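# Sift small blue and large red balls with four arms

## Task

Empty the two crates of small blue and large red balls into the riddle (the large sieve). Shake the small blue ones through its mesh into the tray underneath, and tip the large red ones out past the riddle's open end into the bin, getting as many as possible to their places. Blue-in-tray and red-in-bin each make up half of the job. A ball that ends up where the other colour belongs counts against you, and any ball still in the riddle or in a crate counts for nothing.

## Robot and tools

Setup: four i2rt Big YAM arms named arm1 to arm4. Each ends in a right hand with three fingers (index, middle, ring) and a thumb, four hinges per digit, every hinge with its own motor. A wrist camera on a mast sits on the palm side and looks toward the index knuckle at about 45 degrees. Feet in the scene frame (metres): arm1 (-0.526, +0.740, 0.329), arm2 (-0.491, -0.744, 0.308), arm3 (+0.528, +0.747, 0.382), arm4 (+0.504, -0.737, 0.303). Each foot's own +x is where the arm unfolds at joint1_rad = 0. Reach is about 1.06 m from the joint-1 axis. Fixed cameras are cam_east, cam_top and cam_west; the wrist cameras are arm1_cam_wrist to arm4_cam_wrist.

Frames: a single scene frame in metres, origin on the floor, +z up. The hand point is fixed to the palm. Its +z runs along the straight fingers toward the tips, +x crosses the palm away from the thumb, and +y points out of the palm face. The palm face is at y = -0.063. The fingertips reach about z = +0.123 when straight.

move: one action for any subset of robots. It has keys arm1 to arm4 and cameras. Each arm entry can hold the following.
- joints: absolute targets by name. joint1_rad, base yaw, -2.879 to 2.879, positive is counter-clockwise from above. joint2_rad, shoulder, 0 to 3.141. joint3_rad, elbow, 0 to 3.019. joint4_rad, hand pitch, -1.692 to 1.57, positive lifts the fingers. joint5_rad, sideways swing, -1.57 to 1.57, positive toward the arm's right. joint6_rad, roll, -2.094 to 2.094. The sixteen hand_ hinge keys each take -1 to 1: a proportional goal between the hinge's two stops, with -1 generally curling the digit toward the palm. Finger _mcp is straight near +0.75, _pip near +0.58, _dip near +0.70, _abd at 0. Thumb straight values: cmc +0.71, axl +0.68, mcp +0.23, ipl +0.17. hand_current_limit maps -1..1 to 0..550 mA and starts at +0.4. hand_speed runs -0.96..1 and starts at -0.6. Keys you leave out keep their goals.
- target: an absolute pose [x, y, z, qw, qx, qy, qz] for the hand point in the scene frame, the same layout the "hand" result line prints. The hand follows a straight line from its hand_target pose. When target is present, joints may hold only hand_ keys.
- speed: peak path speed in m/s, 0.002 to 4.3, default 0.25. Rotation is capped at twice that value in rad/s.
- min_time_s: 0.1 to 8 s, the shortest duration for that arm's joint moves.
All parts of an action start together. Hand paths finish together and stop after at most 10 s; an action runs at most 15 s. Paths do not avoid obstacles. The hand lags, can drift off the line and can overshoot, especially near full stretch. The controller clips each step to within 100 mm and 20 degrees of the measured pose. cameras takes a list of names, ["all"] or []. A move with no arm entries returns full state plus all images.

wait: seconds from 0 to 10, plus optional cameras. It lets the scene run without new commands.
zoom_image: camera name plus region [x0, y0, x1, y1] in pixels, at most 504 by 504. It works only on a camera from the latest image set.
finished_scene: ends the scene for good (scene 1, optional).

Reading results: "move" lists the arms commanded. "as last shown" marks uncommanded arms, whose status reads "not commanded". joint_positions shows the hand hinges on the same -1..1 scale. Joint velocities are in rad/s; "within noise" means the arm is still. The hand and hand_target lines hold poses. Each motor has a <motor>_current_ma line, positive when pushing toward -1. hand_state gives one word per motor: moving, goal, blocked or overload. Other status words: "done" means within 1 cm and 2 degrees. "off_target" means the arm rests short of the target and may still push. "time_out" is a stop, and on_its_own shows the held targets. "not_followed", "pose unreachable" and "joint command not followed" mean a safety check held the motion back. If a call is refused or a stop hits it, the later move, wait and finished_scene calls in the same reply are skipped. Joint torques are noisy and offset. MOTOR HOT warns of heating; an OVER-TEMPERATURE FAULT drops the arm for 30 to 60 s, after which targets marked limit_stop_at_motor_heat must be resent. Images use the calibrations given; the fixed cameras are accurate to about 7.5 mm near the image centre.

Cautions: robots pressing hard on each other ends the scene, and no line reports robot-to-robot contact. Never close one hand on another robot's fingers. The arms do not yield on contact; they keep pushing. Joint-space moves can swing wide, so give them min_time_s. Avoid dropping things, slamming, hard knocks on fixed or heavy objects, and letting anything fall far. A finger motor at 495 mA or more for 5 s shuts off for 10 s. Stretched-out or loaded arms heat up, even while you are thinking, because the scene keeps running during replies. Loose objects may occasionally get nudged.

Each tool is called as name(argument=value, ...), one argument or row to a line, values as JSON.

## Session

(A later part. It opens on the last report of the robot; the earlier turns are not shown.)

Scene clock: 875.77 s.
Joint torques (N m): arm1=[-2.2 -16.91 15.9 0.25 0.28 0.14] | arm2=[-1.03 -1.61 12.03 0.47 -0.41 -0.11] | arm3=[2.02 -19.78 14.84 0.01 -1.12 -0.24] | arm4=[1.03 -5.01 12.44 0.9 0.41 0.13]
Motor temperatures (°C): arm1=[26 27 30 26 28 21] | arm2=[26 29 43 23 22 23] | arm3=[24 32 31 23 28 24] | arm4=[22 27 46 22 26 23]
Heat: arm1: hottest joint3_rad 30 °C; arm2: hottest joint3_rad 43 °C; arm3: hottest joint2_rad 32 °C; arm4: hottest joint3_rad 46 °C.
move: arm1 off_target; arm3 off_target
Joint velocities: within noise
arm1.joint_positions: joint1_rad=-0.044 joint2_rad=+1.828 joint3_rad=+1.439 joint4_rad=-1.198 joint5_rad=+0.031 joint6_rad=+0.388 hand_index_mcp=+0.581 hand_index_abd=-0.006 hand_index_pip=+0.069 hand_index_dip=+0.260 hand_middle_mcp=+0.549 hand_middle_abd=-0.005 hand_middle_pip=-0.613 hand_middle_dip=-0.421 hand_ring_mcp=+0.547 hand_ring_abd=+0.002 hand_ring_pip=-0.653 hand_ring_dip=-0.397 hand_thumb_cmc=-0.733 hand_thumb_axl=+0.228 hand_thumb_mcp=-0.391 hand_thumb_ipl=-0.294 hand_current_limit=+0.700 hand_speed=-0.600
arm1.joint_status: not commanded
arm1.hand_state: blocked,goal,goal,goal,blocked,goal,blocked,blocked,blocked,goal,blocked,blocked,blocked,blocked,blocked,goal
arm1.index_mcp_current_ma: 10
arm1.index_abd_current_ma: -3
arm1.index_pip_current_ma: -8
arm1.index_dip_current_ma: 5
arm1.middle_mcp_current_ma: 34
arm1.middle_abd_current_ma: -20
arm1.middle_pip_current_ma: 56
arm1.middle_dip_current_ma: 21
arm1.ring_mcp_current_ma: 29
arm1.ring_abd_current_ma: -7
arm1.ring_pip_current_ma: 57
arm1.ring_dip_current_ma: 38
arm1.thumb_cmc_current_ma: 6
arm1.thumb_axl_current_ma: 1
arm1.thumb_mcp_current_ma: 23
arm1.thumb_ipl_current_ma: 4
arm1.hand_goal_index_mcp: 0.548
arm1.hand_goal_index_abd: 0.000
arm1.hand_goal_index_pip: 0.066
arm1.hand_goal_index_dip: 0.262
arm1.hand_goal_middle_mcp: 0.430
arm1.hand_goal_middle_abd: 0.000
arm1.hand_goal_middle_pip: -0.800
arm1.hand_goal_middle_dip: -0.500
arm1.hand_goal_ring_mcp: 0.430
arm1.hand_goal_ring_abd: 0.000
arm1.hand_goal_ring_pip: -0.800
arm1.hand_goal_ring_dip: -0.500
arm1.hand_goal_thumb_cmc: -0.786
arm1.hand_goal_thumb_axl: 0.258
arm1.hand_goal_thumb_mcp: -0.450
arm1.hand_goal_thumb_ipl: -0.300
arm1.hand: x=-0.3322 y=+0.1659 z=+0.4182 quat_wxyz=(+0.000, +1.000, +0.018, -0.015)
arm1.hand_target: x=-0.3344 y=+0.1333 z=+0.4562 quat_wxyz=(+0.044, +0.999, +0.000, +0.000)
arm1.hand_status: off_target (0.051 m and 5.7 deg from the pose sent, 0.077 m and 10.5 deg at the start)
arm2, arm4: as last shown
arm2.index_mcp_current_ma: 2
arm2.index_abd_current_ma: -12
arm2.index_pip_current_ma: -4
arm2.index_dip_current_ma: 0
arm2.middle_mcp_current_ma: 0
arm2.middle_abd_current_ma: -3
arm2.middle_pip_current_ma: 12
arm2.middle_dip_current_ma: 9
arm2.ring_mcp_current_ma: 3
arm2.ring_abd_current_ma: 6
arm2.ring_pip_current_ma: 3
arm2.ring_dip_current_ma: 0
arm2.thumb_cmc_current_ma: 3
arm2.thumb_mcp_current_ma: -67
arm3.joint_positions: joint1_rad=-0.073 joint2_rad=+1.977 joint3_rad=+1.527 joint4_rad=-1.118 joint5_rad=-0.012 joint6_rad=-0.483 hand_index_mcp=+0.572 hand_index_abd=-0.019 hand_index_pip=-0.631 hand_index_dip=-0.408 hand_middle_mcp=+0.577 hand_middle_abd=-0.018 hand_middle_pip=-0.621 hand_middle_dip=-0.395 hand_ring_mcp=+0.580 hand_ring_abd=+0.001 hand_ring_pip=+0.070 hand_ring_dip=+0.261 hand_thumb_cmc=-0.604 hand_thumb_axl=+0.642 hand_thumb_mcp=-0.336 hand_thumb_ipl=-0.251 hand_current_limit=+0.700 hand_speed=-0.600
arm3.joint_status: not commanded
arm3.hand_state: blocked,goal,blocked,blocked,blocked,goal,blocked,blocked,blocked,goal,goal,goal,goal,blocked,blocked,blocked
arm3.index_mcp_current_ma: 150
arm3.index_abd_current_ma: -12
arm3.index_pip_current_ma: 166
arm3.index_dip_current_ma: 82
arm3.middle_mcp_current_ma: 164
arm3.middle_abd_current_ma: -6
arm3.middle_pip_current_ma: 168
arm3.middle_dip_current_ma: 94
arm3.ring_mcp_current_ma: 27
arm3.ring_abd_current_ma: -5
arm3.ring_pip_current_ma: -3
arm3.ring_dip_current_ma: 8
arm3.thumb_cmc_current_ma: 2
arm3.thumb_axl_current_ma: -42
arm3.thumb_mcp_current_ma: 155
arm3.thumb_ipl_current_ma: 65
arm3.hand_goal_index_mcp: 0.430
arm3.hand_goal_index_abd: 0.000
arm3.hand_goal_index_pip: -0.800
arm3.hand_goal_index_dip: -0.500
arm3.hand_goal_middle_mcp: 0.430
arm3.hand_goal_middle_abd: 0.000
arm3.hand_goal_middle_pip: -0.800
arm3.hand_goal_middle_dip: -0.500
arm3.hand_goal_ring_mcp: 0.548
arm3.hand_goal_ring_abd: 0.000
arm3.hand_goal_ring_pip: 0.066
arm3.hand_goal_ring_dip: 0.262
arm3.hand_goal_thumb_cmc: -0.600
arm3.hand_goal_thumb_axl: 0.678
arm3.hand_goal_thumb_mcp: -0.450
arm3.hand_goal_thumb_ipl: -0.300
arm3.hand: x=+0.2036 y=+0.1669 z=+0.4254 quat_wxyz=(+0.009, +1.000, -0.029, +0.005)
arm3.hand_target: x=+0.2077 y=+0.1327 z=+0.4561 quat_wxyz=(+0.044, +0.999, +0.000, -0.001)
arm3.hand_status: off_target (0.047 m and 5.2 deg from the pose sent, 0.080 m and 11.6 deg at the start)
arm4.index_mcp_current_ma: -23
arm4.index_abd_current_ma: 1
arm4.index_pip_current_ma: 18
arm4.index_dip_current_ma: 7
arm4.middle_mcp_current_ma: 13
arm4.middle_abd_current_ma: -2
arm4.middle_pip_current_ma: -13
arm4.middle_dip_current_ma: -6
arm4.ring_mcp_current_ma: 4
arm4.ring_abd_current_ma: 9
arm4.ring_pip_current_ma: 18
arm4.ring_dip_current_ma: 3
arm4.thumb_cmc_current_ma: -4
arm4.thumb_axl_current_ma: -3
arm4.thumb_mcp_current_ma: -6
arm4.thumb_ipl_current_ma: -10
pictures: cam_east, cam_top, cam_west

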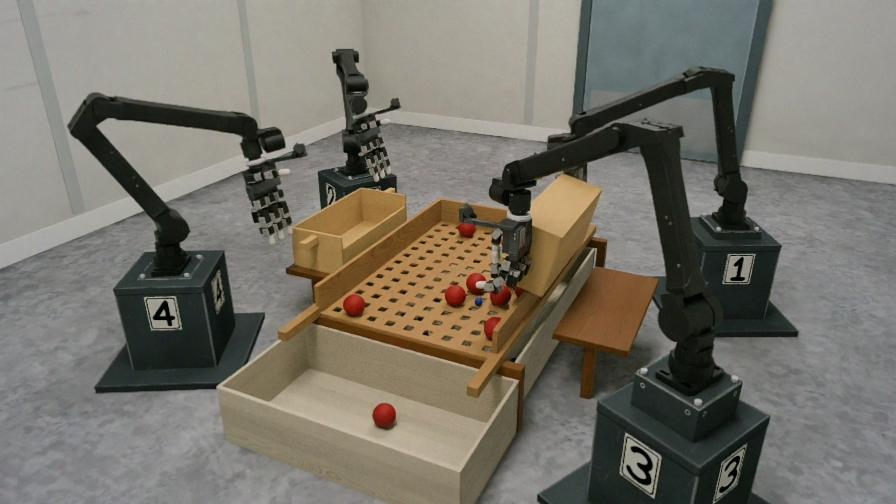

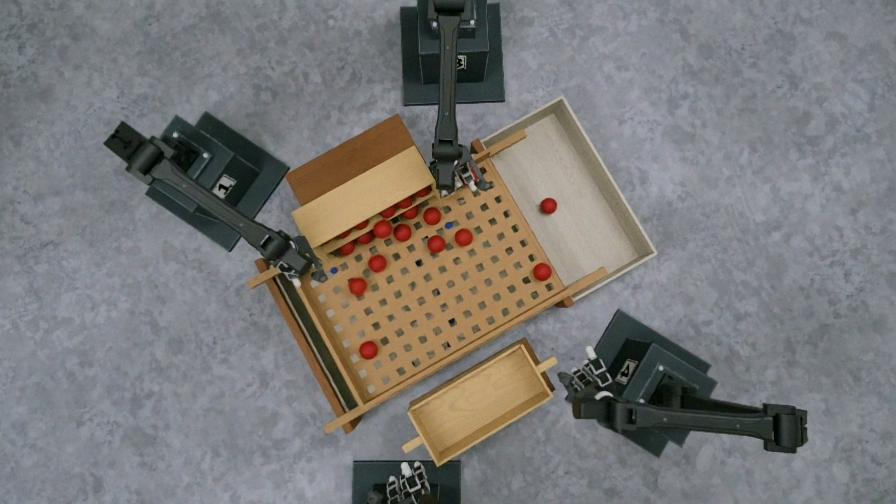

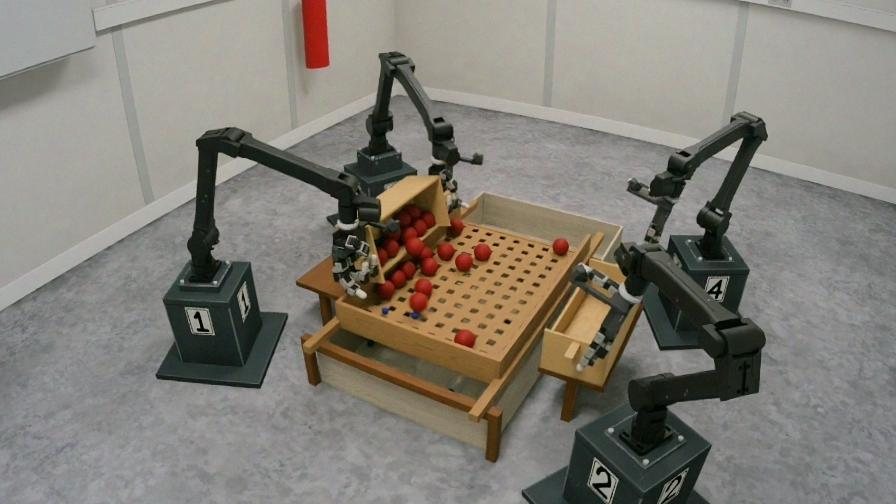

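move(
  arm1={"target": [-0.333, 0.108, 0.425, -0.0872, 0.9962, 0, 0], "speed": 0.1},
  arm3={"target": [0.206, 0.108, 0.420, -0.0872, 0.9962, 0, 0], "speed": 0.1},
  cameras=["cam_top", "cam_west", "cam_east"],
)

Scene clock: 880.63 s.
Joint torques (N m): arm1=[-1.67 -20.31 15.04 -0.69 -0.29 0.18] | arm2=[-1.03 -1.79 12.07 0.51 -0.4 -0.11] | arm3=[1.2 -22.77 14.16 -0.91 -0.58 -0.33] | arm4=[1.38 -4.95 12.22 0.88 0.45 0.15]
Motor temperatures (°C): arm1=[26 28 32 26 28 21] | arm2=[26 29 43 23 22 23] | arm3=[24 33 33 23 28 24] | arm4=[22 27 46 22 26 23]
Heat: arm1: hottest joint3_rad 32 °C; arm2: hottest joint3_rad 43 °C; arm3: hottest joint2_rad 33 °C; arm4: hottest joint3_rad 46 °C.
move: arm1 off_target; arm3 off_target
Joint velocities: within noise
arm1.joint_positions: joint1_rad=-0.095 joint2_rad=+2.058 joint3_rad=+1.758 joint4_rad=-1.515 joint5_rad=-0.052 joint6_rad=+0.336 hand_index_mcp=+0.558 hand_index_abd=-0.006 hand_index_pip=+0.069 hand_index_dip=+0.260 hand_middle_mcp=+0.544 hand_middle_abd=+0.000 hand_middle_pip=-0.607 hand_middle_dip=-0.421 hand_ring_mcp=+0.548 hand_ring_abd=-0.002 hand_ring_pip=-0.655 hand_ring_dip=-0.397 hand_thumb_cmc=-0.733 hand_thumb_axl=+0.228 hand_thumb_mcp=-0.391 hand_thumb_ipl=-0.296 hand_current_limit=+0.700 hand_speed=-0.600
arm1.joint_status: not commanded
arm1.hand_state: goal,goal,goal,goal,blocked,goal,blocked,blocked,blocked,goal,blocked,blocked,blocked,blocked,blocked,goal
arm1.index_mcp_current_ma: 7
arm1.index_abd_current_ma: 2
arm1.index_pip_current_ma: -15
arm1.index_dip_current_ma: 0
arm1.middle_mcp_current_ma: 40
arm1.middle_abd_current_ma: -2
arm1.middle_pip_current_ma: 74
arm1.middle_dip_current_ma: 8
arm1.ring_mcp_current_ma: 43
arm1.ring_abd_current_ma: -13
arm1.ring_pip_current_ma: 47
arm1.ring_dip_current_ma: 28
arm1.thumb_cmc_current_ma: 14
arm1.thumb_axl_current_ma: -13
arm1.thumb_mcp_current_ma: 23
arm1.thumb_ipl_current_ma: 4
arm1.hand_goal_index_mcp: 0.548
arm1.hand_goal_index_abd: 0.000
arm1.hand_goal_index_pip: 0.066
arm1.hand_goal_index_dip: 0.262
arm1.hand_goal_middle_mcp: 0.430
arm1.hand_goal_middle_abd: 0.000
arm1.hand_goal_middle_pip: -0.800
arm1.hand_goal_middle_dip: -0.500
arm1.hand_goal_ring_mcp: 0.430
arm1.hand_goal_ring_abd: 0.000
arm1.hand_goal_ring_pip: -0.800
arm1.hand_goal_ring_dip: -0.500
arm1.hand_goal_thumb_cmc: -0.786
arm1.hand_goal_thumb_axl: 0.258
arm1.hand_goal_thumb_mcp: -0.450
arm1.hand_goal_thumb_ipl: -0.300
arm1.on_its_own: hand_index_mcp moved -0.023 to your old target +0.548
arm1.hand: x=-0.3334 y=+0.1347 z=+0.3907 quat_wxyz=(-0.123, +0.992, +0.015, -0.016)
arm1.hand_target: x=-0.3338 y=+0.1102 z=+0.4256 quat_wxyz=(-0.087, +0.996, +0.000, +0.000)
arm1.hand_status: off_target (0.043 m and 4.8 deg from the pose sent, 0.058 m and 10.3 deg at the start)
arm2, arm4: as last shown
arm2.index_mcp_current_ma: 3
arm2.index_abd_current_ma: -3
arm2.index_dip_current_ma: 5
arm2.middle_mcp_current_ma: 2
arm2.middle_abd_current_ma: 0
arm2.middle_pip_current_ma: 14
arm2.middle_dip_current_ma: 6
arm2.ring_mcp_current_ma: 1
arm2.ring_abd_current_ma: 10
arm2.ring_pip_current_ma: 2
arm2.thumb_cmc_current_ma: 5
arm2.thumb_axl_current_ma: 11
arm2.thumb_mcp_current_ma: -63
arm2.thumb_ipl_current_ma: -10
arm3.joint_positions: joint1_rad=-0.013 joint2_rad=+2.198 joint3_rad=+1.863 joint4_rad=-1.445 joint5_rad=+0.098 joint6_rad=-0.415 hand_index_mcp=+0.571 hand_index_abd=-0.018 hand_index_pip=-0.631 hand_index_dip=-0.408 hand_middle_mcp=+0.564 hand_middle_abd=-0.018 hand_middle_pip=-0.616 hand_middle_dip=-0.395 hand_ring_mcp=+0.562 hand_ring_abd=+0.001 hand_ring_pip=+0.070 hand_ring_dip=+0.261 hand_thumb_cmc=-0.583 hand_thumb_axl=+0.630 hand_thumb_mcp=-0.336 hand_thumb_ipl=-0.251 hand_current_limit=+0.700 hand_speed=-0.600
arm3.joint_status: not commanded
arm3.hand_state: blocked,goal,blocked,blocked,blocked,goal,blocked,blocked,goal,goal,goal,goal,goal,blocked,blocked,blocked
arm3.index_mcp_current_ma: 141
arm3.index_abd_current_ma: -14
arm3.index_pip_current_ma: 170
arm3.index_dip_current_ma: 76
arm3.middle_mcp_current_ma: 152
arm3.middle_abd_current_ma: -1
arm3.middle_pip_current_ma: 172
arm3.middle_dip_current_ma: 94
arm3.ring_mcp_current_ma: 12
arm3.ring_abd_current_ma: -1
arm3.ring_pip_current_ma: -2
arm3.ring_dip_current_ma: 5
arm3.thumb_cmc_current_ma: 18
arm3.thumb_axl_current_ma: -55
arm3.thumb_mcp_current_ma: 153
arm3.thumb_ipl_current_ma: 65
arm3.hand_goal_index_mcp: 0.430
arm3.hand_goal_index_abd: 0.000
arm3.hand_goal_index_pip: -0.800
arm3.hand_goal_index_dip: -0.500
arm3.hand_goal_middle_mcp: 0.430
arm3.hand_goal_middle_abd: 0.000
arm3.hand_goal_middle_pip: -0.800
arm3.hand_goal_middle_dip: -0.500
arm3.hand_goal_ring_mcp: 0.548
arm3.hand_goal_ring_abd: 0.000
arm3.hand_goal_ring_pip: 0.066
arm3.hand_goal_ring_dip: 0.262
arm3.hand_goal_thumb_cmc: -0.600
arm3.hand_goal_thumb_axl: 0.678
arm3.hand_goal_thumb_mcp: -0.450
arm3.hand_goal_thumb_ipl: -0.300
arm3.hand: x=+0.2032 y=+0.1342 z=+0.3983 quat_wxyz=(-0.111, +0.993, -0.028, +0.001)
arm3.hand_target: x=+0.2067 y=+0.1096 z=+0.4206 quat_wxyz=(-0.086, +0.996, +0.000, -0.001)
arm3.hand_status: off_target (0.034 m and 4.2 deg from the pose sent, 0.059 m and 11.5 deg at the start)
arm4.index_mcp_current_ma: 2
arm4.index_abd_current_ma: 10
arm4.index_pip_current_ma: 19
arm4.index_dip_current_ma: 2
arm4.middle_mcp_current_ma: 12
arm4.middle_abd_current_ma: 3
arm4.middle_pip_current_ma: -1
arm4.middle_dip_current_ma: -14
arm4.ring_mcp_current_ma: -7
arm4.ring_abd_current_ma: 5
arm4.ring_pip_current_ma: 4
arm4.ring_dip_current_ma: 19
arm4.thumb_cmc_current_ma: -8
arm4.thumb_axl_current_ma: -9
arm4.thumb_mcp_current_ma: 3
arm4.thumb_ipl_current_ma: 3
pictures: cam_east, cam_top, cam_west

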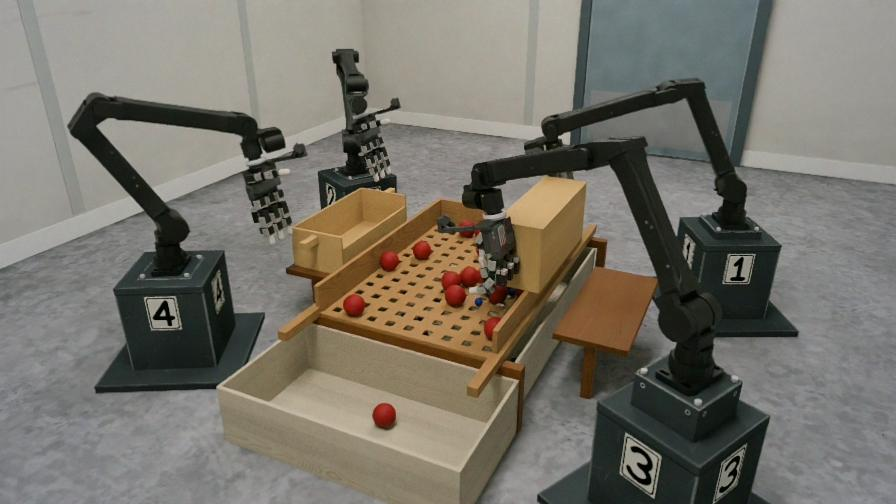

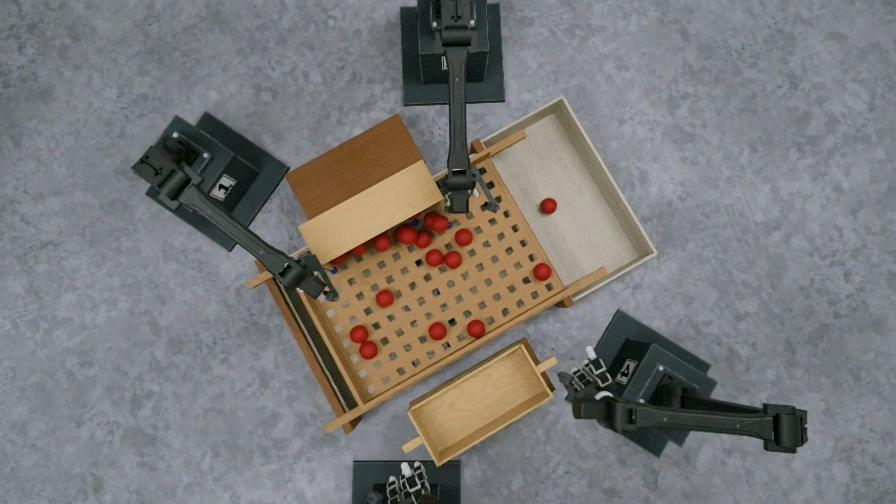

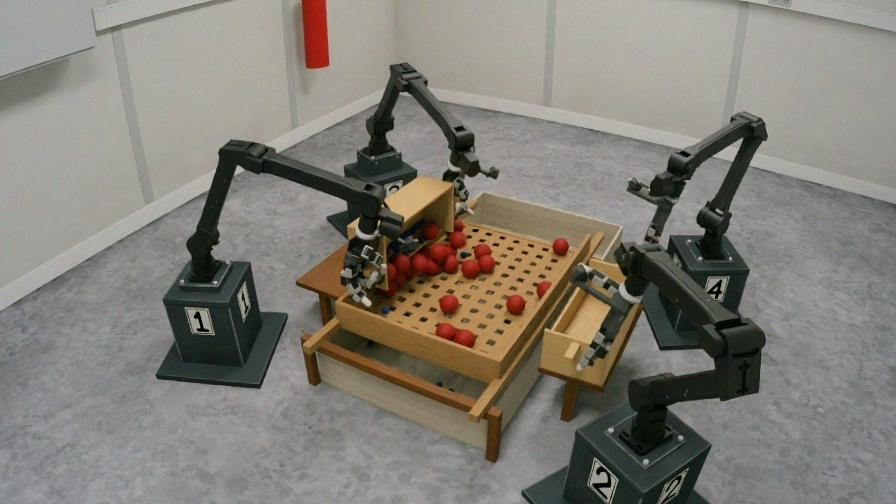

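move(
  arm1={"target": [-0.333, 0.098, 0.395, -0.1908, 0.9816, 0, 0], "speed": 0.1},
  arm3={"target": [0.206, 0.098, 0.390, -0.1908, 0.9816, 0, 0], "speed": 0.1},
  cameras=["cam_top", "cam_west", "cam_east", "arm1_cam_wrist", "arm3_cam_wrist"],
)

Scene clock: 884.03 s.
Joint torques (N m): arm1=[-1.49 -21.3 14.06 -0.99 -0.44 0.11] | arm2=[-1.08 -1.67 12.03 0.57 -0.4 -0.11] | arm3=[1.14 -24.18 13.44 -1.29 -0.05 -0.23] | arm4=[1.26 -4.66 12.38 0.87 0.42 0.17]
Motor temperatures (°C): arm1=[26 28 32 26 27 21] | arm2=[26 29 43 23 22 23] | arm3=[24 33 34 23 28 24] | arm4=[22 27 46 22 26 23]
Heat: arm1: hottest joint3_rad 32 °C; arm2: hottest joint3_rad 43 °C; arm3: hottest joint3_rad 34 °C; arm4: hottest joint3_rad 46 °C.
move: arm1 off_target; arm3 off_target
Joint velocities: within noise
arm1.joint_positions: joint1_rad=-0.122 joint2_rad=+2.196 joint3_rad=+1.940 joint4_rad=-1.674 joint5_rad=-0.107 joint6_rad=+0.306 hand_index_mcp=+0.555 hand_index_abd=-0.007 hand_index_pip=+0.067 hand_index_dip=+0.250 hand_middle_mcp=+0.536 hand_middle_abd=-0.005 hand_middle_pip=-0.604 hand_middle_dip=-0.421 hand_ring_mcp=+0.555 hand_ring_abd=-0.004 hand_ring_pip=-0.651 hand_ring_dip=-0.397 hand_thumb_cmc=-0.733 hand_thumb_axl=+0.228 hand_thumb_mcp=-0.390 hand_thumb_ipl=-0.286 hand_current_limit=+0.700 hand_speed=-0.600
arm1.joint_status: not commanded
arm1.hand_state: goal,goal,goal,goal,blocked,goal,blocked,blocked,blocked,goal,blocked,blocked,blocked,blocked,blocked,goal
arm1.index_mcp_current_ma: 5
arm1.index_abd_current_ma: -4
arm1.index_pip_current_ma: -10
arm1.index_dip_current_ma: 4
arm1.middle_mcp_current_ma: 46
arm1.middle_abd_current_ma: -11
arm1.middle_pip_current_ma: 70
arm1.middle_dip_current_ma: 30
arm1.ring_mcp_current_ma: 29
arm1.ring_abd_current_ma: -16
arm1.ring_pip_current_ma: 61
arm1.ring_dip_current_ma: 26
arm1.thumb_cmc_current_ma: 30
arm1.thumb_axl_current_ma: -17
arm1.thumb_mcp_current_ma: 37
arm1.thumb_ipl_current_ma: -2
arm1.hand_goal_index_mcp: 0.548
arm1.hand_goal_index_abd: 0.000
arm1.hand_goal_index_pip: 0.066
arm1.hand_goal_index_dip: 0.262
arm1.hand_goal_middle_mcp: 0.430
arm1.hand_goal_middle_abd: 0.000
arm1.hand_goal_middle_pip: -0.800
arm1.hand_goal_middle_dip: -0.500
arm1.hand_goal_ring_mcp: 0.430
arm1.hand_goal_ring_abd: 0.000
arm1.hand_goal_ring_pip: -0.800
arm1.hand_goal_ring_dip: -0.500
arm1.hand_goal_thumb_cmc: -0.786
arm1.hand_goal_thumb_axl: 0.258
arm1.hand_goal_thumb_mcp: -0.450
arm1.hand_goal_thumb_ipl: -0.300
arm1.hand: x=-0.3335 y=+0.1197 z=+0.3697 quat_wxyz=(-0.185, +0.983, +0.010, -0.005)
arm1.hand_target: x=-0.3337 y=+0.0997 z=+0.3951 quat_wxyz=(-0.158, +0.987, +0.001, +0.008)
arm1.hand_status: off_target (0.033 m and 1.4 deg from the pose sent, 0.037 m and 8.3 deg at the start; a joint's target at an end of its range on 26 of 47 steps)
arm2, arm4: as last shown
arm2.index_abd_current_ma: -7
arm2.index_pip_current_ma: -7
arm2.index_dip_current_ma: 3
arm2.middle_mcp_current_ma: 7
arm2.middle_abd_current_ma: 3
arm2.middle_pip_current_ma: 8
arm2.middle_dip_current_ma: -2
arm2.ring_mcp_current_ma: 5
arm2.ring_abd_current_ma: 9
arm2.ring_pip_current_ma: 5
arm2.ring_dip_current_ma: 1
arm2.thumb_cmc_current_ma: 3
arm2.thumb_axl_current_ma: 3
arm2.thumb_mcp_current_ma: -64
arm2.thumb_ipl_current_ma: -11
arm3.joint_positions: joint1_rad=+0.020 joint2_rad=+2.371 joint3_rad=+2.119 joint4_rad=-1.670 joint5_rad=+0.166 joint6_rad=-0.378 hand_index_mcp=+0.568 hand_index_abd=-0.007 hand_index_pip=-0.631 hand_index_dip=-0.408 hand_middle_mcp=+0.543 hand_middle_abd=-0.007 hand_middle_pip=-0.607 hand_middle_dip=-0.395 hand_ring_mcp=+0.555 hand_ring_abd=+0.001 hand_ring_pip=+0.069 hand_ring_dip=+0.261 hand_thumb_cmc=-0.595 hand_thumb_axl=+0.627 hand_thumb_mcp=-0.345 hand_thumb_ipl=-0.251 hand_current_limit=+0.700 hand_speed=-0.600
arm3.joint_status: not commanded
arm3.hand_state: blocked,goal,blocked,blocked,blocked,goal,blocked,blocked,goal,goal,goal,goal,goal,blocked,blocked,blocked
arm3.index_mcp_current_ma: 152
arm3.index_abd_current_ma: -5
arm3.index_pip_current_ma: 165
arm3.index_dip_current_ma: 90
arm3.middle_mcp_current_ma: 124
arm3.middle_abd_current_ma: 5
arm3.middle_pip_current_ma: 181
arm3.middle_dip_current_ma: 98
arm3.ring_mcp_current_ma: 2
arm3.ring_abd_current_ma: -2
arm3.ring_pip_current_ma: -3
arm3.ring_dip_current_ma: 3
arm3.thumb_cmc_current_ma: 9
arm3.thumb_axl_current_ma: -58
arm3.thumb_mcp_current_ma: 146
arm3.thumb_ipl_current_ma: 65
arm3.hand_goal_index_mcp: 0.430
arm3.hand_goal_index_abd: 0.000
arm3.hand_goal_index_pip: -0.800
arm3.hand_goal_index_dip: -0.500
arm3.hand_goal_middle_mcp: 0.430
arm3.hand_goal_middle_abd: 0.000
arm3.hand_goal_middle_pip: -0.800
arm3.hand_goal_middle_dip: -0.500
arm3.hand_goal_ring_mcp: 0.548
arm3.hand_goal_ring_abd: 0.000
arm3.hand_goal_ring_pip: 0.066
arm3.hand_goal_ring_dip: 0.262
arm3.hand_goal_thumb_cmc: -0.600
arm3.hand_goal_thumb_axl: 0.678
arm3.hand_goal_thumb_mcp: -0.450
arm3.hand_goal_thumb_ipl: -0.300
arm3.on_its_own: hand_middle_mcp moved -0.022 toward your old target +0.430
arm3.hand: x=+0.2040 y=+0.1171 z=+0.3761 quat_wxyz=(-0.188, +0.982, -0.020, -0.005)
arm3.hand_target: x=+0.2067 y=+0.0992 z=+0.3901 quat_wxyz=(-0.172, +0.985, +0.001, -0.008)
arm3.hand_status: off_target (0.024 m and 2.4 deg from the pose sent, 0.037 m and 9.8 deg at the start; a joint's target at an end of its range on 21 of 47 steps)
arm4.index_mcp_current_ma: -7
arm4.index_abd_current_ma: -7
arm4.index_pip_current_ma: 11
arm4.index_dip_current_ma: -10
arm4.middle_mcp_current_ma: 6
arm4.middle_abd_current_ma: -4
arm4.middle_pip_current_ma: 7
arm4.middle_dip_current_ma: -6
arm4.ring_mcp_current_ma: 2
arm4.ring_abd_current_ma: -14
arm4.ring_pip_current_ma: 12
arm4.ring_dip_current_ma: 0
arm4.thumb_cmc_current_ma: -4
arm4.thumb_axl_current_ma: -11
arm4.thumb_mcp_current_ma: 13
arm4.thumb_ipl_current_ma: -23
pictures: arm1_cam_wrist, arm3_cam_wrist, cam_east, cam_top, cam_west
arm1_cam_wrist: T_world_to_cam=[[-0.71569, -0.66061, -0.22667, -0.04856], [-0.43707, 0.1705, 0.88312, -0.54698], [-0.54475, 0.73111, -0.41076, 0.00433]] pos_world=[-0.27146, 0.05802, 0.47382]
arm3_cam_wrist: T_world_to_cam=[[-0.8228, -0.52242, -0.22379, 0.35211], [-0.41543, 0.28414, 0.86411, -0.31708], [-0.38784, 0.80396, -0.45081, 0.28092]] pos_world=[0.26694, 0.0482, 0.47943]

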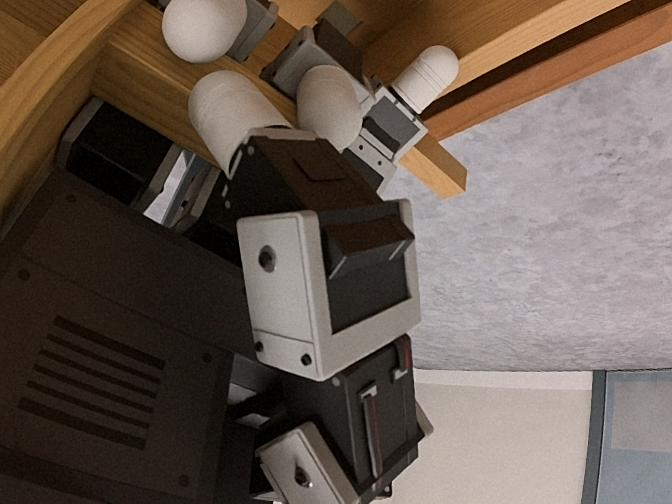

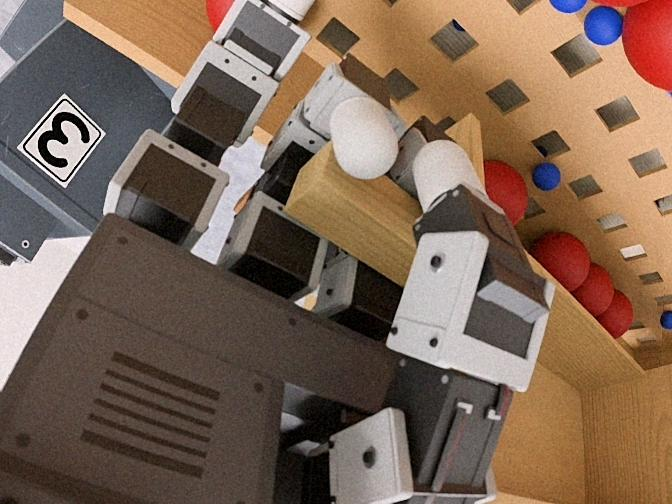

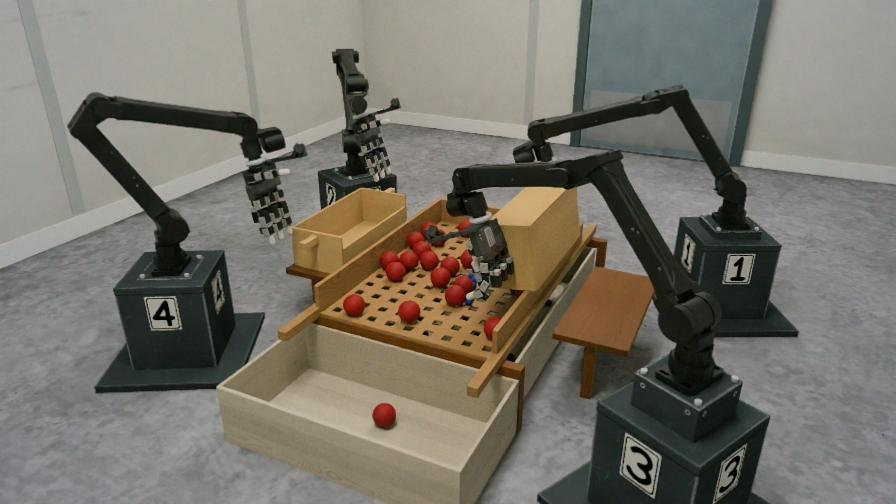

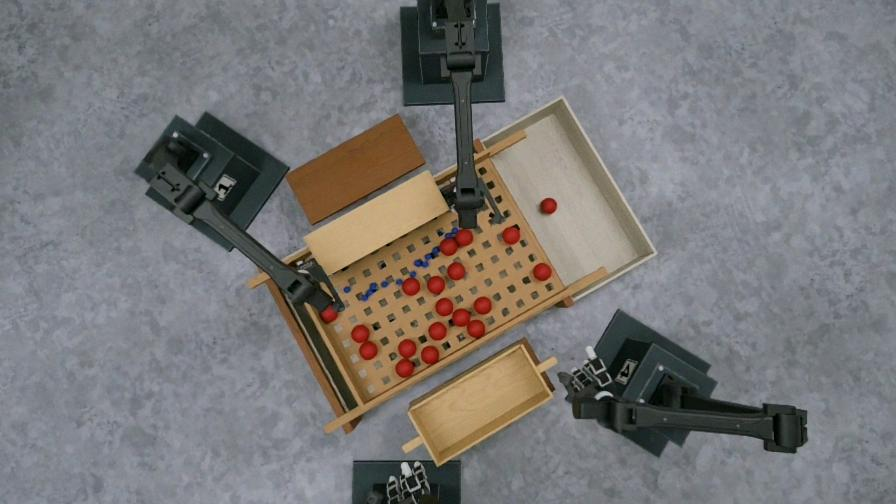

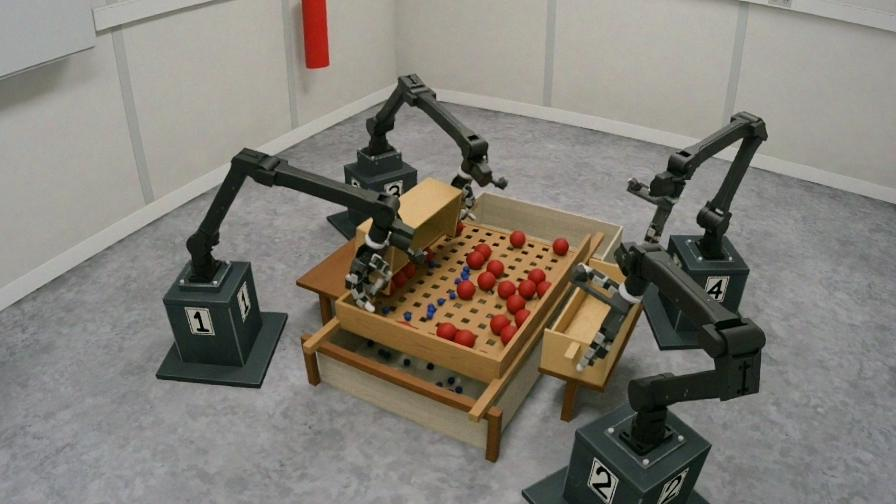

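move(
  arm1={"target": [-0.333, 0.088, 0.372, -0.2588, 0.9659, 0, 0], "speed": 0.1},
  arm3={"target": [0.206, 0.088, 0.367, -0.2588, 0.9659, 0, 0], "speed": 0.1},
  cameras=["cam_top", "cam_west", "cam_east", "arm3_cam_wrist"],
)

Scene clock: 888.67 s.
Joint torques (N m): arm1=[-1.49 -20.72 13.49 -0.75 -0.66 -0.07] | arm2=[-0.97 -1.79 11.96 0.55 -0.41 -0.11] | arm3=[1.14 -23.94 12.94 -1.13 0.19 -0.09] | arm4=[1.26 -5.66 12.26 0.83 0.41 0.14]
Motor temperatures (°C): arm1=[26 29 33 25 27 21] | arm2=[26 29 44 23 22 23] | arm3=[24 34 34 23 27 24] | arm4=[22 26 47 22 26 23]
Heat: arm1: hottest joint3_rad 33 °C; arm2: hottest joint3_rad 44 °C; arm3: hottest joint2_rad 34 °C; arm4: hottest joint3_rad 47 °C.
move: arm1 off_target; arm3 off_target
Joint velocities: within noise
arm1.joint_positions: joint1_rad=-0.135 joint2_rad=+2.242 joint3_rad=+1.987 joint4_rad=-1.681 joint5_rad=-0.131 joint6_rad=+0.304 hand_index_mcp=+0.597 hand_index_abd=-0.016 hand_index_pip=+0.020 hand_index_dip=+0.241 hand_middle_mcp=+0.529 hand_middle_abd=+0.000 hand_middle_pip=-0.605 hand_middle_dip=-0.421 hand_ring_mcp=+0.561 hand_ring_abd=-0.002 hand_ring_pip=-0.646 hand_ring_dip=-0.397 hand_thumb_cmc=-0.733 hand_thumb_axl=+0.227 hand_thumb_mcp=-0.383 hand_thumb_ipl=-0.277 hand_current_limit=+0.700 hand_speed=-0.600
arm1.joint_status: not commanded
arm1.hand_state: blocked,goal,blocked,blocked,blocked,goal,blocked,blocked,blocked,goal,blocked,blocked,blocked,blocked,blocked,blocked
arm1.index_mcp_current_ma: 9
arm1.index_abd_current_ma: 7
arm1.index_pip_current_ma: -15
arm1.index_dip_current_ma: -4
arm1.middle_mcp_current_ma: 40
arm1.middle_abd_current_ma: -10
arm1.middle_pip_current_ma: 62
arm1.middle_dip_current_ma: 15
arm1.ring_mcp_current_ma: 48
arm1.ring_abd_current_ma: -2
arm1.ring_pip_current_ma: 47
arm1.ring_dip_current_ma: 26
arm1.thumb_cmc_current_ma: 12
arm1.thumb_axl_current_ma: -27
arm1.thumb_mcp_current_ma: 33
arm1.thumb_ipl_current_ma: 2
arm1.hand_goal_index_mcp: 0.548
arm1.hand_goal_index_abd: 0.000
arm1.hand_goal_index_pip: 0.066
arm1.hand_goal_index_dip: 0.262
arm1.hand_goal_middle_mcp: 0.430
arm1.hand_goal_middle_abd: 0.000
arm1.hand_goal_middle_pip: -0.800
arm1.hand_goal_middle_dip: -0.500
arm1.hand_goal_ring_mcp: 0.430
arm1.hand_goal_ring_abd: 0.000
arm1.hand_goal_ring_pip: -0.800
arm1.hand_goal_ring_dip: -0.500
arm1.hand_goal_thumb_cmc: -0.786
arm1.hand_goal_thumb_axl: 0.258
arm1.hand_goal_thumb_mcp: -0.450
arm1.hand_goal_thumb_ipl: -0.300
arm1.hand: x=-0.3337 y=+0.1088 z=+0.3566 quat_wxyz=(-0.192, +0.981, +0.003, +0.007)
arm1.hand_target: x=-0.3335 y=+0.0894 z=+0.3721 quat_wxyz=(-0.170, +0.985, +0.000, +0.022)
arm1.hand_status: off_target (0.026 m and 8.0 deg from the pose sent, 0.032 m and 8.7 deg at the start; a joint's target at an end of its range on 48 of 48 steps)
arm2.joint_positions: joint1_rad=-0.372 joint2_rad=+0.785 joint3_rad=+0.674 joint4_rad=-1.262 joint5_rad=-0.274 joint6_rad=-0.860 hand_index_mcp=+0.783 hand_index_abd=-0.003 hand_index_pip=+0.582 hand_index_dip=+0.698 hand_middle_mcp=+0.783 hand_middle_abd=+0.010 hand_middle_pip=+0.581 hand_middle_dip=+0.698 hand_ring_mcp=+0.785 hand_ring_abd=+0.009 hand_ring_pip=+0.582 hand_ring_dip=+0.697 hand_thumb_cmc=-0.500 hand_thumb_axl=+0.675 hand_thumb_mcp=+0.195 hand_thumb_ipl=+0.163 hand_current_limit=+0.700 hand_speed=-0.600
arm2.joint_status: not commanded
arm2.hand_state: goal,goal,goal,goal,goal,goal,goal,goal,goal,goal,goal,goal,goal,goal,blocked,goal
arm2.index_mcp_current_ma: 5
arm2.index_abd_current_ma: -10
arm2.index_pip_current_ma: -1
arm2.index_dip_current_ma: 5
arm2.middle_mcp_current_ma: 0
arm2.middle_abd_current_ma: -1
arm2.middle_pip_current_ma: 8
arm2.middle_dip_current_ma: 10
arm2.ring_mcp_current_ma: 4
arm2.ring_abd_current_ma: -3
arm2.ring_pip_current_ma: 4
arm2.ring_dip_current_ma: 2
arm2.thumb_cmc_current_ma: 3
arm2.thumb_axl_current_ma: 1
arm2.thumb_mcp_current_ma: -70
arm2.thumb_ipl_current_ma: -9
arm2.hand_goal_index_mcp: 0.780
arm2.hand_goal_index_abd: 0.000
arm2.hand_goal_index_pip: 0.580
arm2.hand_goal_index_dip: 0.700
arm2.hand_goal_middle_mcp: 0.780
arm2.hand_goal_middle_abd: 0.000
arm2.hand_goal_middle_pip: 0.580
arm2.hand_goal_middle_dip: 0.700
arm2.hand_goal_ring_mcp: 0.780
arm2.hand_goal_ring_abd: 0.000
arm2.hand_goal_ring_pip: 0.580
arm2.hand_goal_ring_dip: 0.700
arm2.hand_goal_thumb_cmc: -0.500
arm2.hand_goal_thumb_axl: 0.678
arm2.hand_goal_thumb_mcp: 0.226
arm2.hand_goal_thumb_ipl: 0.168
arm2.hand: x=-0.3206 y=-0.4823 z=+0.5021 quat_wxyz=(-0.012, -0.001, +0.986, +0.166)
arm2.hand_target: x=-0.3104 y=-0.4802 z=+0.5199 quat_wxyz=(+0.000, +0.000, +0.985, +0.174)
arm2.hand_status: not commanded
arm3.joint_positions: joint1_rad=+0.040 joint2_rad=+2.423 joint3_rad=+2.173 joint4_rad=-1.675 joint5_rad=+0.207 joint6_rad=-0.374 hand_index_mcp=+0.545 hand_index_abd=+0.001 hand_index_pip=-0.632 hand_index_dip=-0.408 hand_middle_mcp=+0.486 hand_middle_abd=-0.007 hand_middle_pip=-0.608 hand_middle_dip=-0.395 hand_ring_mcp=+0.554 hand_ring_abd=+0.001 hand_ring_pip=+0.069 hand_ring_dip=+0.261 hand_thumb_cmc=-0.613 hand_thumb_axl=+0.627 hand_thumb_mcp=-0.357 hand_thumb_ipl=-0.253 hand_current_limit=+0.700 hand_speed=-0.600
arm3.joint_status: not commanded
arm3.hand_state: blocked,goal,blocked,blocked,blocked,goal,blocked,blocked,goal,goal,goal,goal,goal,blocked,blocked,blocked
arm3.index_mcp_current_ma: 115
arm3.index_abd_current_ma: -7
arm3.index_pip_current_ma: 167
arm3.index_dip_current_ma: 83
arm3.middle_mcp_current_ma: 65
arm3.middle_abd_current_ma: 5
arm3.middle_pip_current_ma: 182
arm3.middle_dip_current_ma: 96
arm3.ring_mcp_current_ma: -1
arm3.ring_abd_current_ma: -8
arm3.ring_pip_current_ma: -1
arm3.ring_dip_current_ma: 2
arm3.thumb_cmc_current_ma: -2
arm3.thumb_axl_current_ma: -61
arm3.thumb_mcp_current_ma: 130
arm3.thumb_ipl_current_ma: 68
arm3.hand_goal_index_mcp: 0.430
arm3.hand_goal_index_abd: 0.000
arm3.hand_goal_index_pip: -0.800
arm3.hand_goal_index_dip: -0.500
arm3.hand_goal_middle_mcp: 0.430
arm3.hand_goal_middle_abd: 0.000
arm3.hand_goal_middle_pip: -0.800
arm3.hand_goal_middle_dip: -0.500
arm3.hand_goal_ring_mcp: 0.548
arm3.hand_goal_ring_abd: 0.000
arm3.hand_goal_ring_pip: 0.066
arm3.hand_goal_ring_dip: 0.262
arm3.hand_goal_thumb_cmc: -0.600
arm3.hand_goal_thumb_axl: 0.678
arm3.hand_goal_thumb_mcp: -0.450
arm3.hand_goal_thumb_ipl: -0.300
arm3.on_its_own: hand_index_mcp moved -0.023 toward your old target +0.430; hand_middle_mcp moved -0.056 toward your old target +0.430
arm3.hand: x=+0.2054 y=+0.1041 z=+0.3609 quat_wxyz=(-0.197, +0.980, -0.009, -0.025)
arm3.hand_target: x=+0.2065 y=+0.0892 z=+0.3670 quat_wxyz=(-0.187, +0.982, +0.005, -0.031)
arm3.hand_status: off_target (0.017 m and 7.9 deg from the pose sent, 0.031 m and 8.7 deg at the start; a joint's target at an end of its range on 47 of 48 steps)
arm4.joint_positions: joint1_rad=+0.515 joint2_rad=+1.061 joint3_rad=+0.847 joint4_rad=-1.190 joint5_rad=+0.301 joint6_rad=+0.999 hand_index_mcp=+0.784 hand_index_abd=-0.003 hand_index_pip=+0.582 hand_index_dip=+0.698 hand_middle_mcp=+0.783 hand_middle_abd=+0.004 hand_middle_pip=+0.582 hand_middle_dip=+0.700 hand_ring_mcp=+0.782 hand_ring_abd=-0.002 hand_ring_pip=+0.582 hand_ring_dip=+0.698 hand_thumb_cmc=-0.499 hand_thumb_axl=+0.680 hand_thumb_mcp=+0.218 hand_thumb_ipl=+0.165 hand_current_limit=+0.600 hand_speed=-0.600
arm4.joint_status: not commanded
arm4.hand_state: goal,goal,goal,goal,goal,goal,goal,goal,goal,goal,goal,goal,goal,goal,goal,goal
arm4.index_mcp_current_ma: -9
arm4.index_abd_current_ma: 2
arm4.index_pip_current_ma: 9
arm4.index_dip_current_ma: -4
arm4.middle_mcp_current_ma: 15
arm4.middle_abd_current_ma: -11
arm4.middle_pip_current_ma: -7
arm4.middle_dip_current_ma: 7
arm4.ring_mcp_current_ma: 10
arm4.ring_abd_current_ma: 13
arm4.ring_pip_current_ma: 3
arm4.ring_dip_current_ma: 22
arm4.thumb_cmc_current_ma: -9
arm4.thumb_axl_current_ma: -5
arm4.thumb_mcp_current_ma: -3
arm4.thumb_ipl_current_ma: 10
arm4.hand_goal_index_mcp: 0.780
arm4.hand_goal_index_abd: 0.000
arm4.hand_goal_index_pip: 0.580
arm4.hand_goal_index_dip: 0.700
arm4.hand_goal_middle_mcp: 0.780
arm4.hand_goal_middle_abd: 0.000
arm4.hand_goal_middle_pip: 0.580
arm4.hand_goal_middle_dip: 0.700
arm4.hand_goal_ring_mcp: 0.780
arm4.hand_goal_ring_abd: 0.000
arm4.hand_goal_ring_pip: 0.580
arm4.hand_goal_ring_dip: 0.700
arm4.hand_goal_thumb_cmc: -0.500
arm4.hand_goal_thumb_axl: 0.678
arm4.hand_goal_thumb_mcp: 0.226
arm4.hand_goal_thumb_ipl: 0.168
arm4.hand: x=+0.2901 y=-0.4510 z=+0.5088 quat_wxyz=(+0.010, +0.001, +0.985, +0.170)
arm4.hand_target: x=+0.2802 y=-0.4502 z=+0.5198 quat_wxyz=(+0.000, +0.000, +0.985, +0.174)
arm4.hand_status: not commanded
pictures: arm3_cam_wrist, cam_east, cam_top, cam_west
arm3_cam_wrist: T_world_to_cam=[[-0.8143, -0.54305, -0.20497, 0.3367], [-0.39261, 0.25522, 0.88358, -0.30837], [-0.42752, 0.79997, -0.42103, 0.28282]] pos_world=[0.27401, 0.0353, 0.46055]

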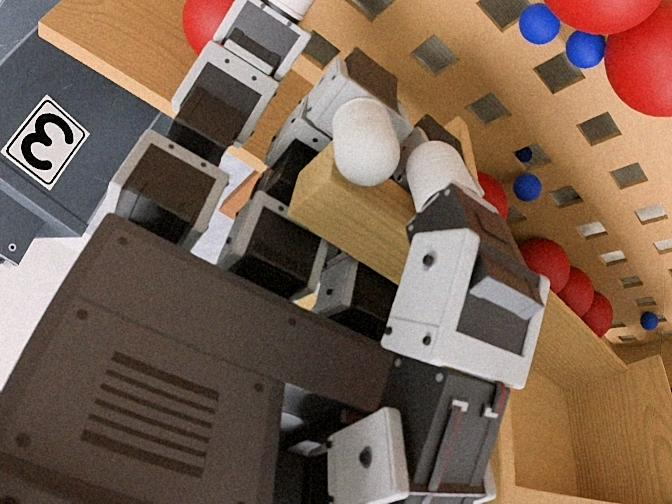

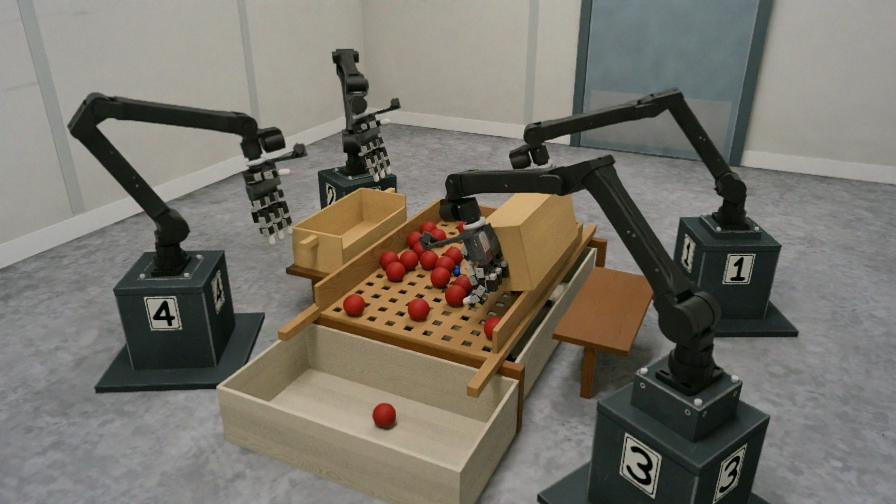

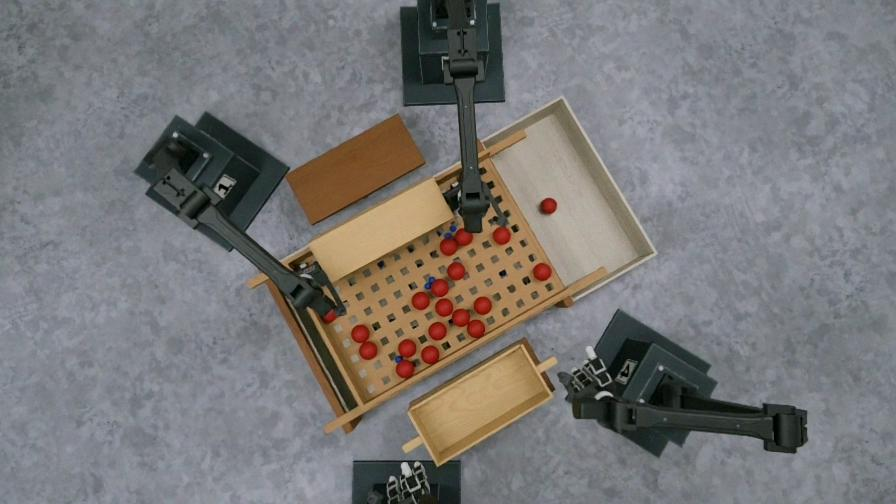

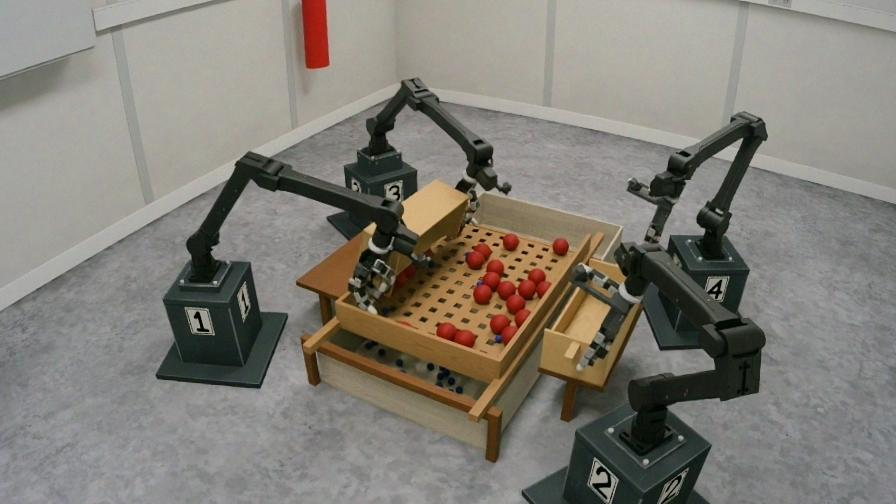

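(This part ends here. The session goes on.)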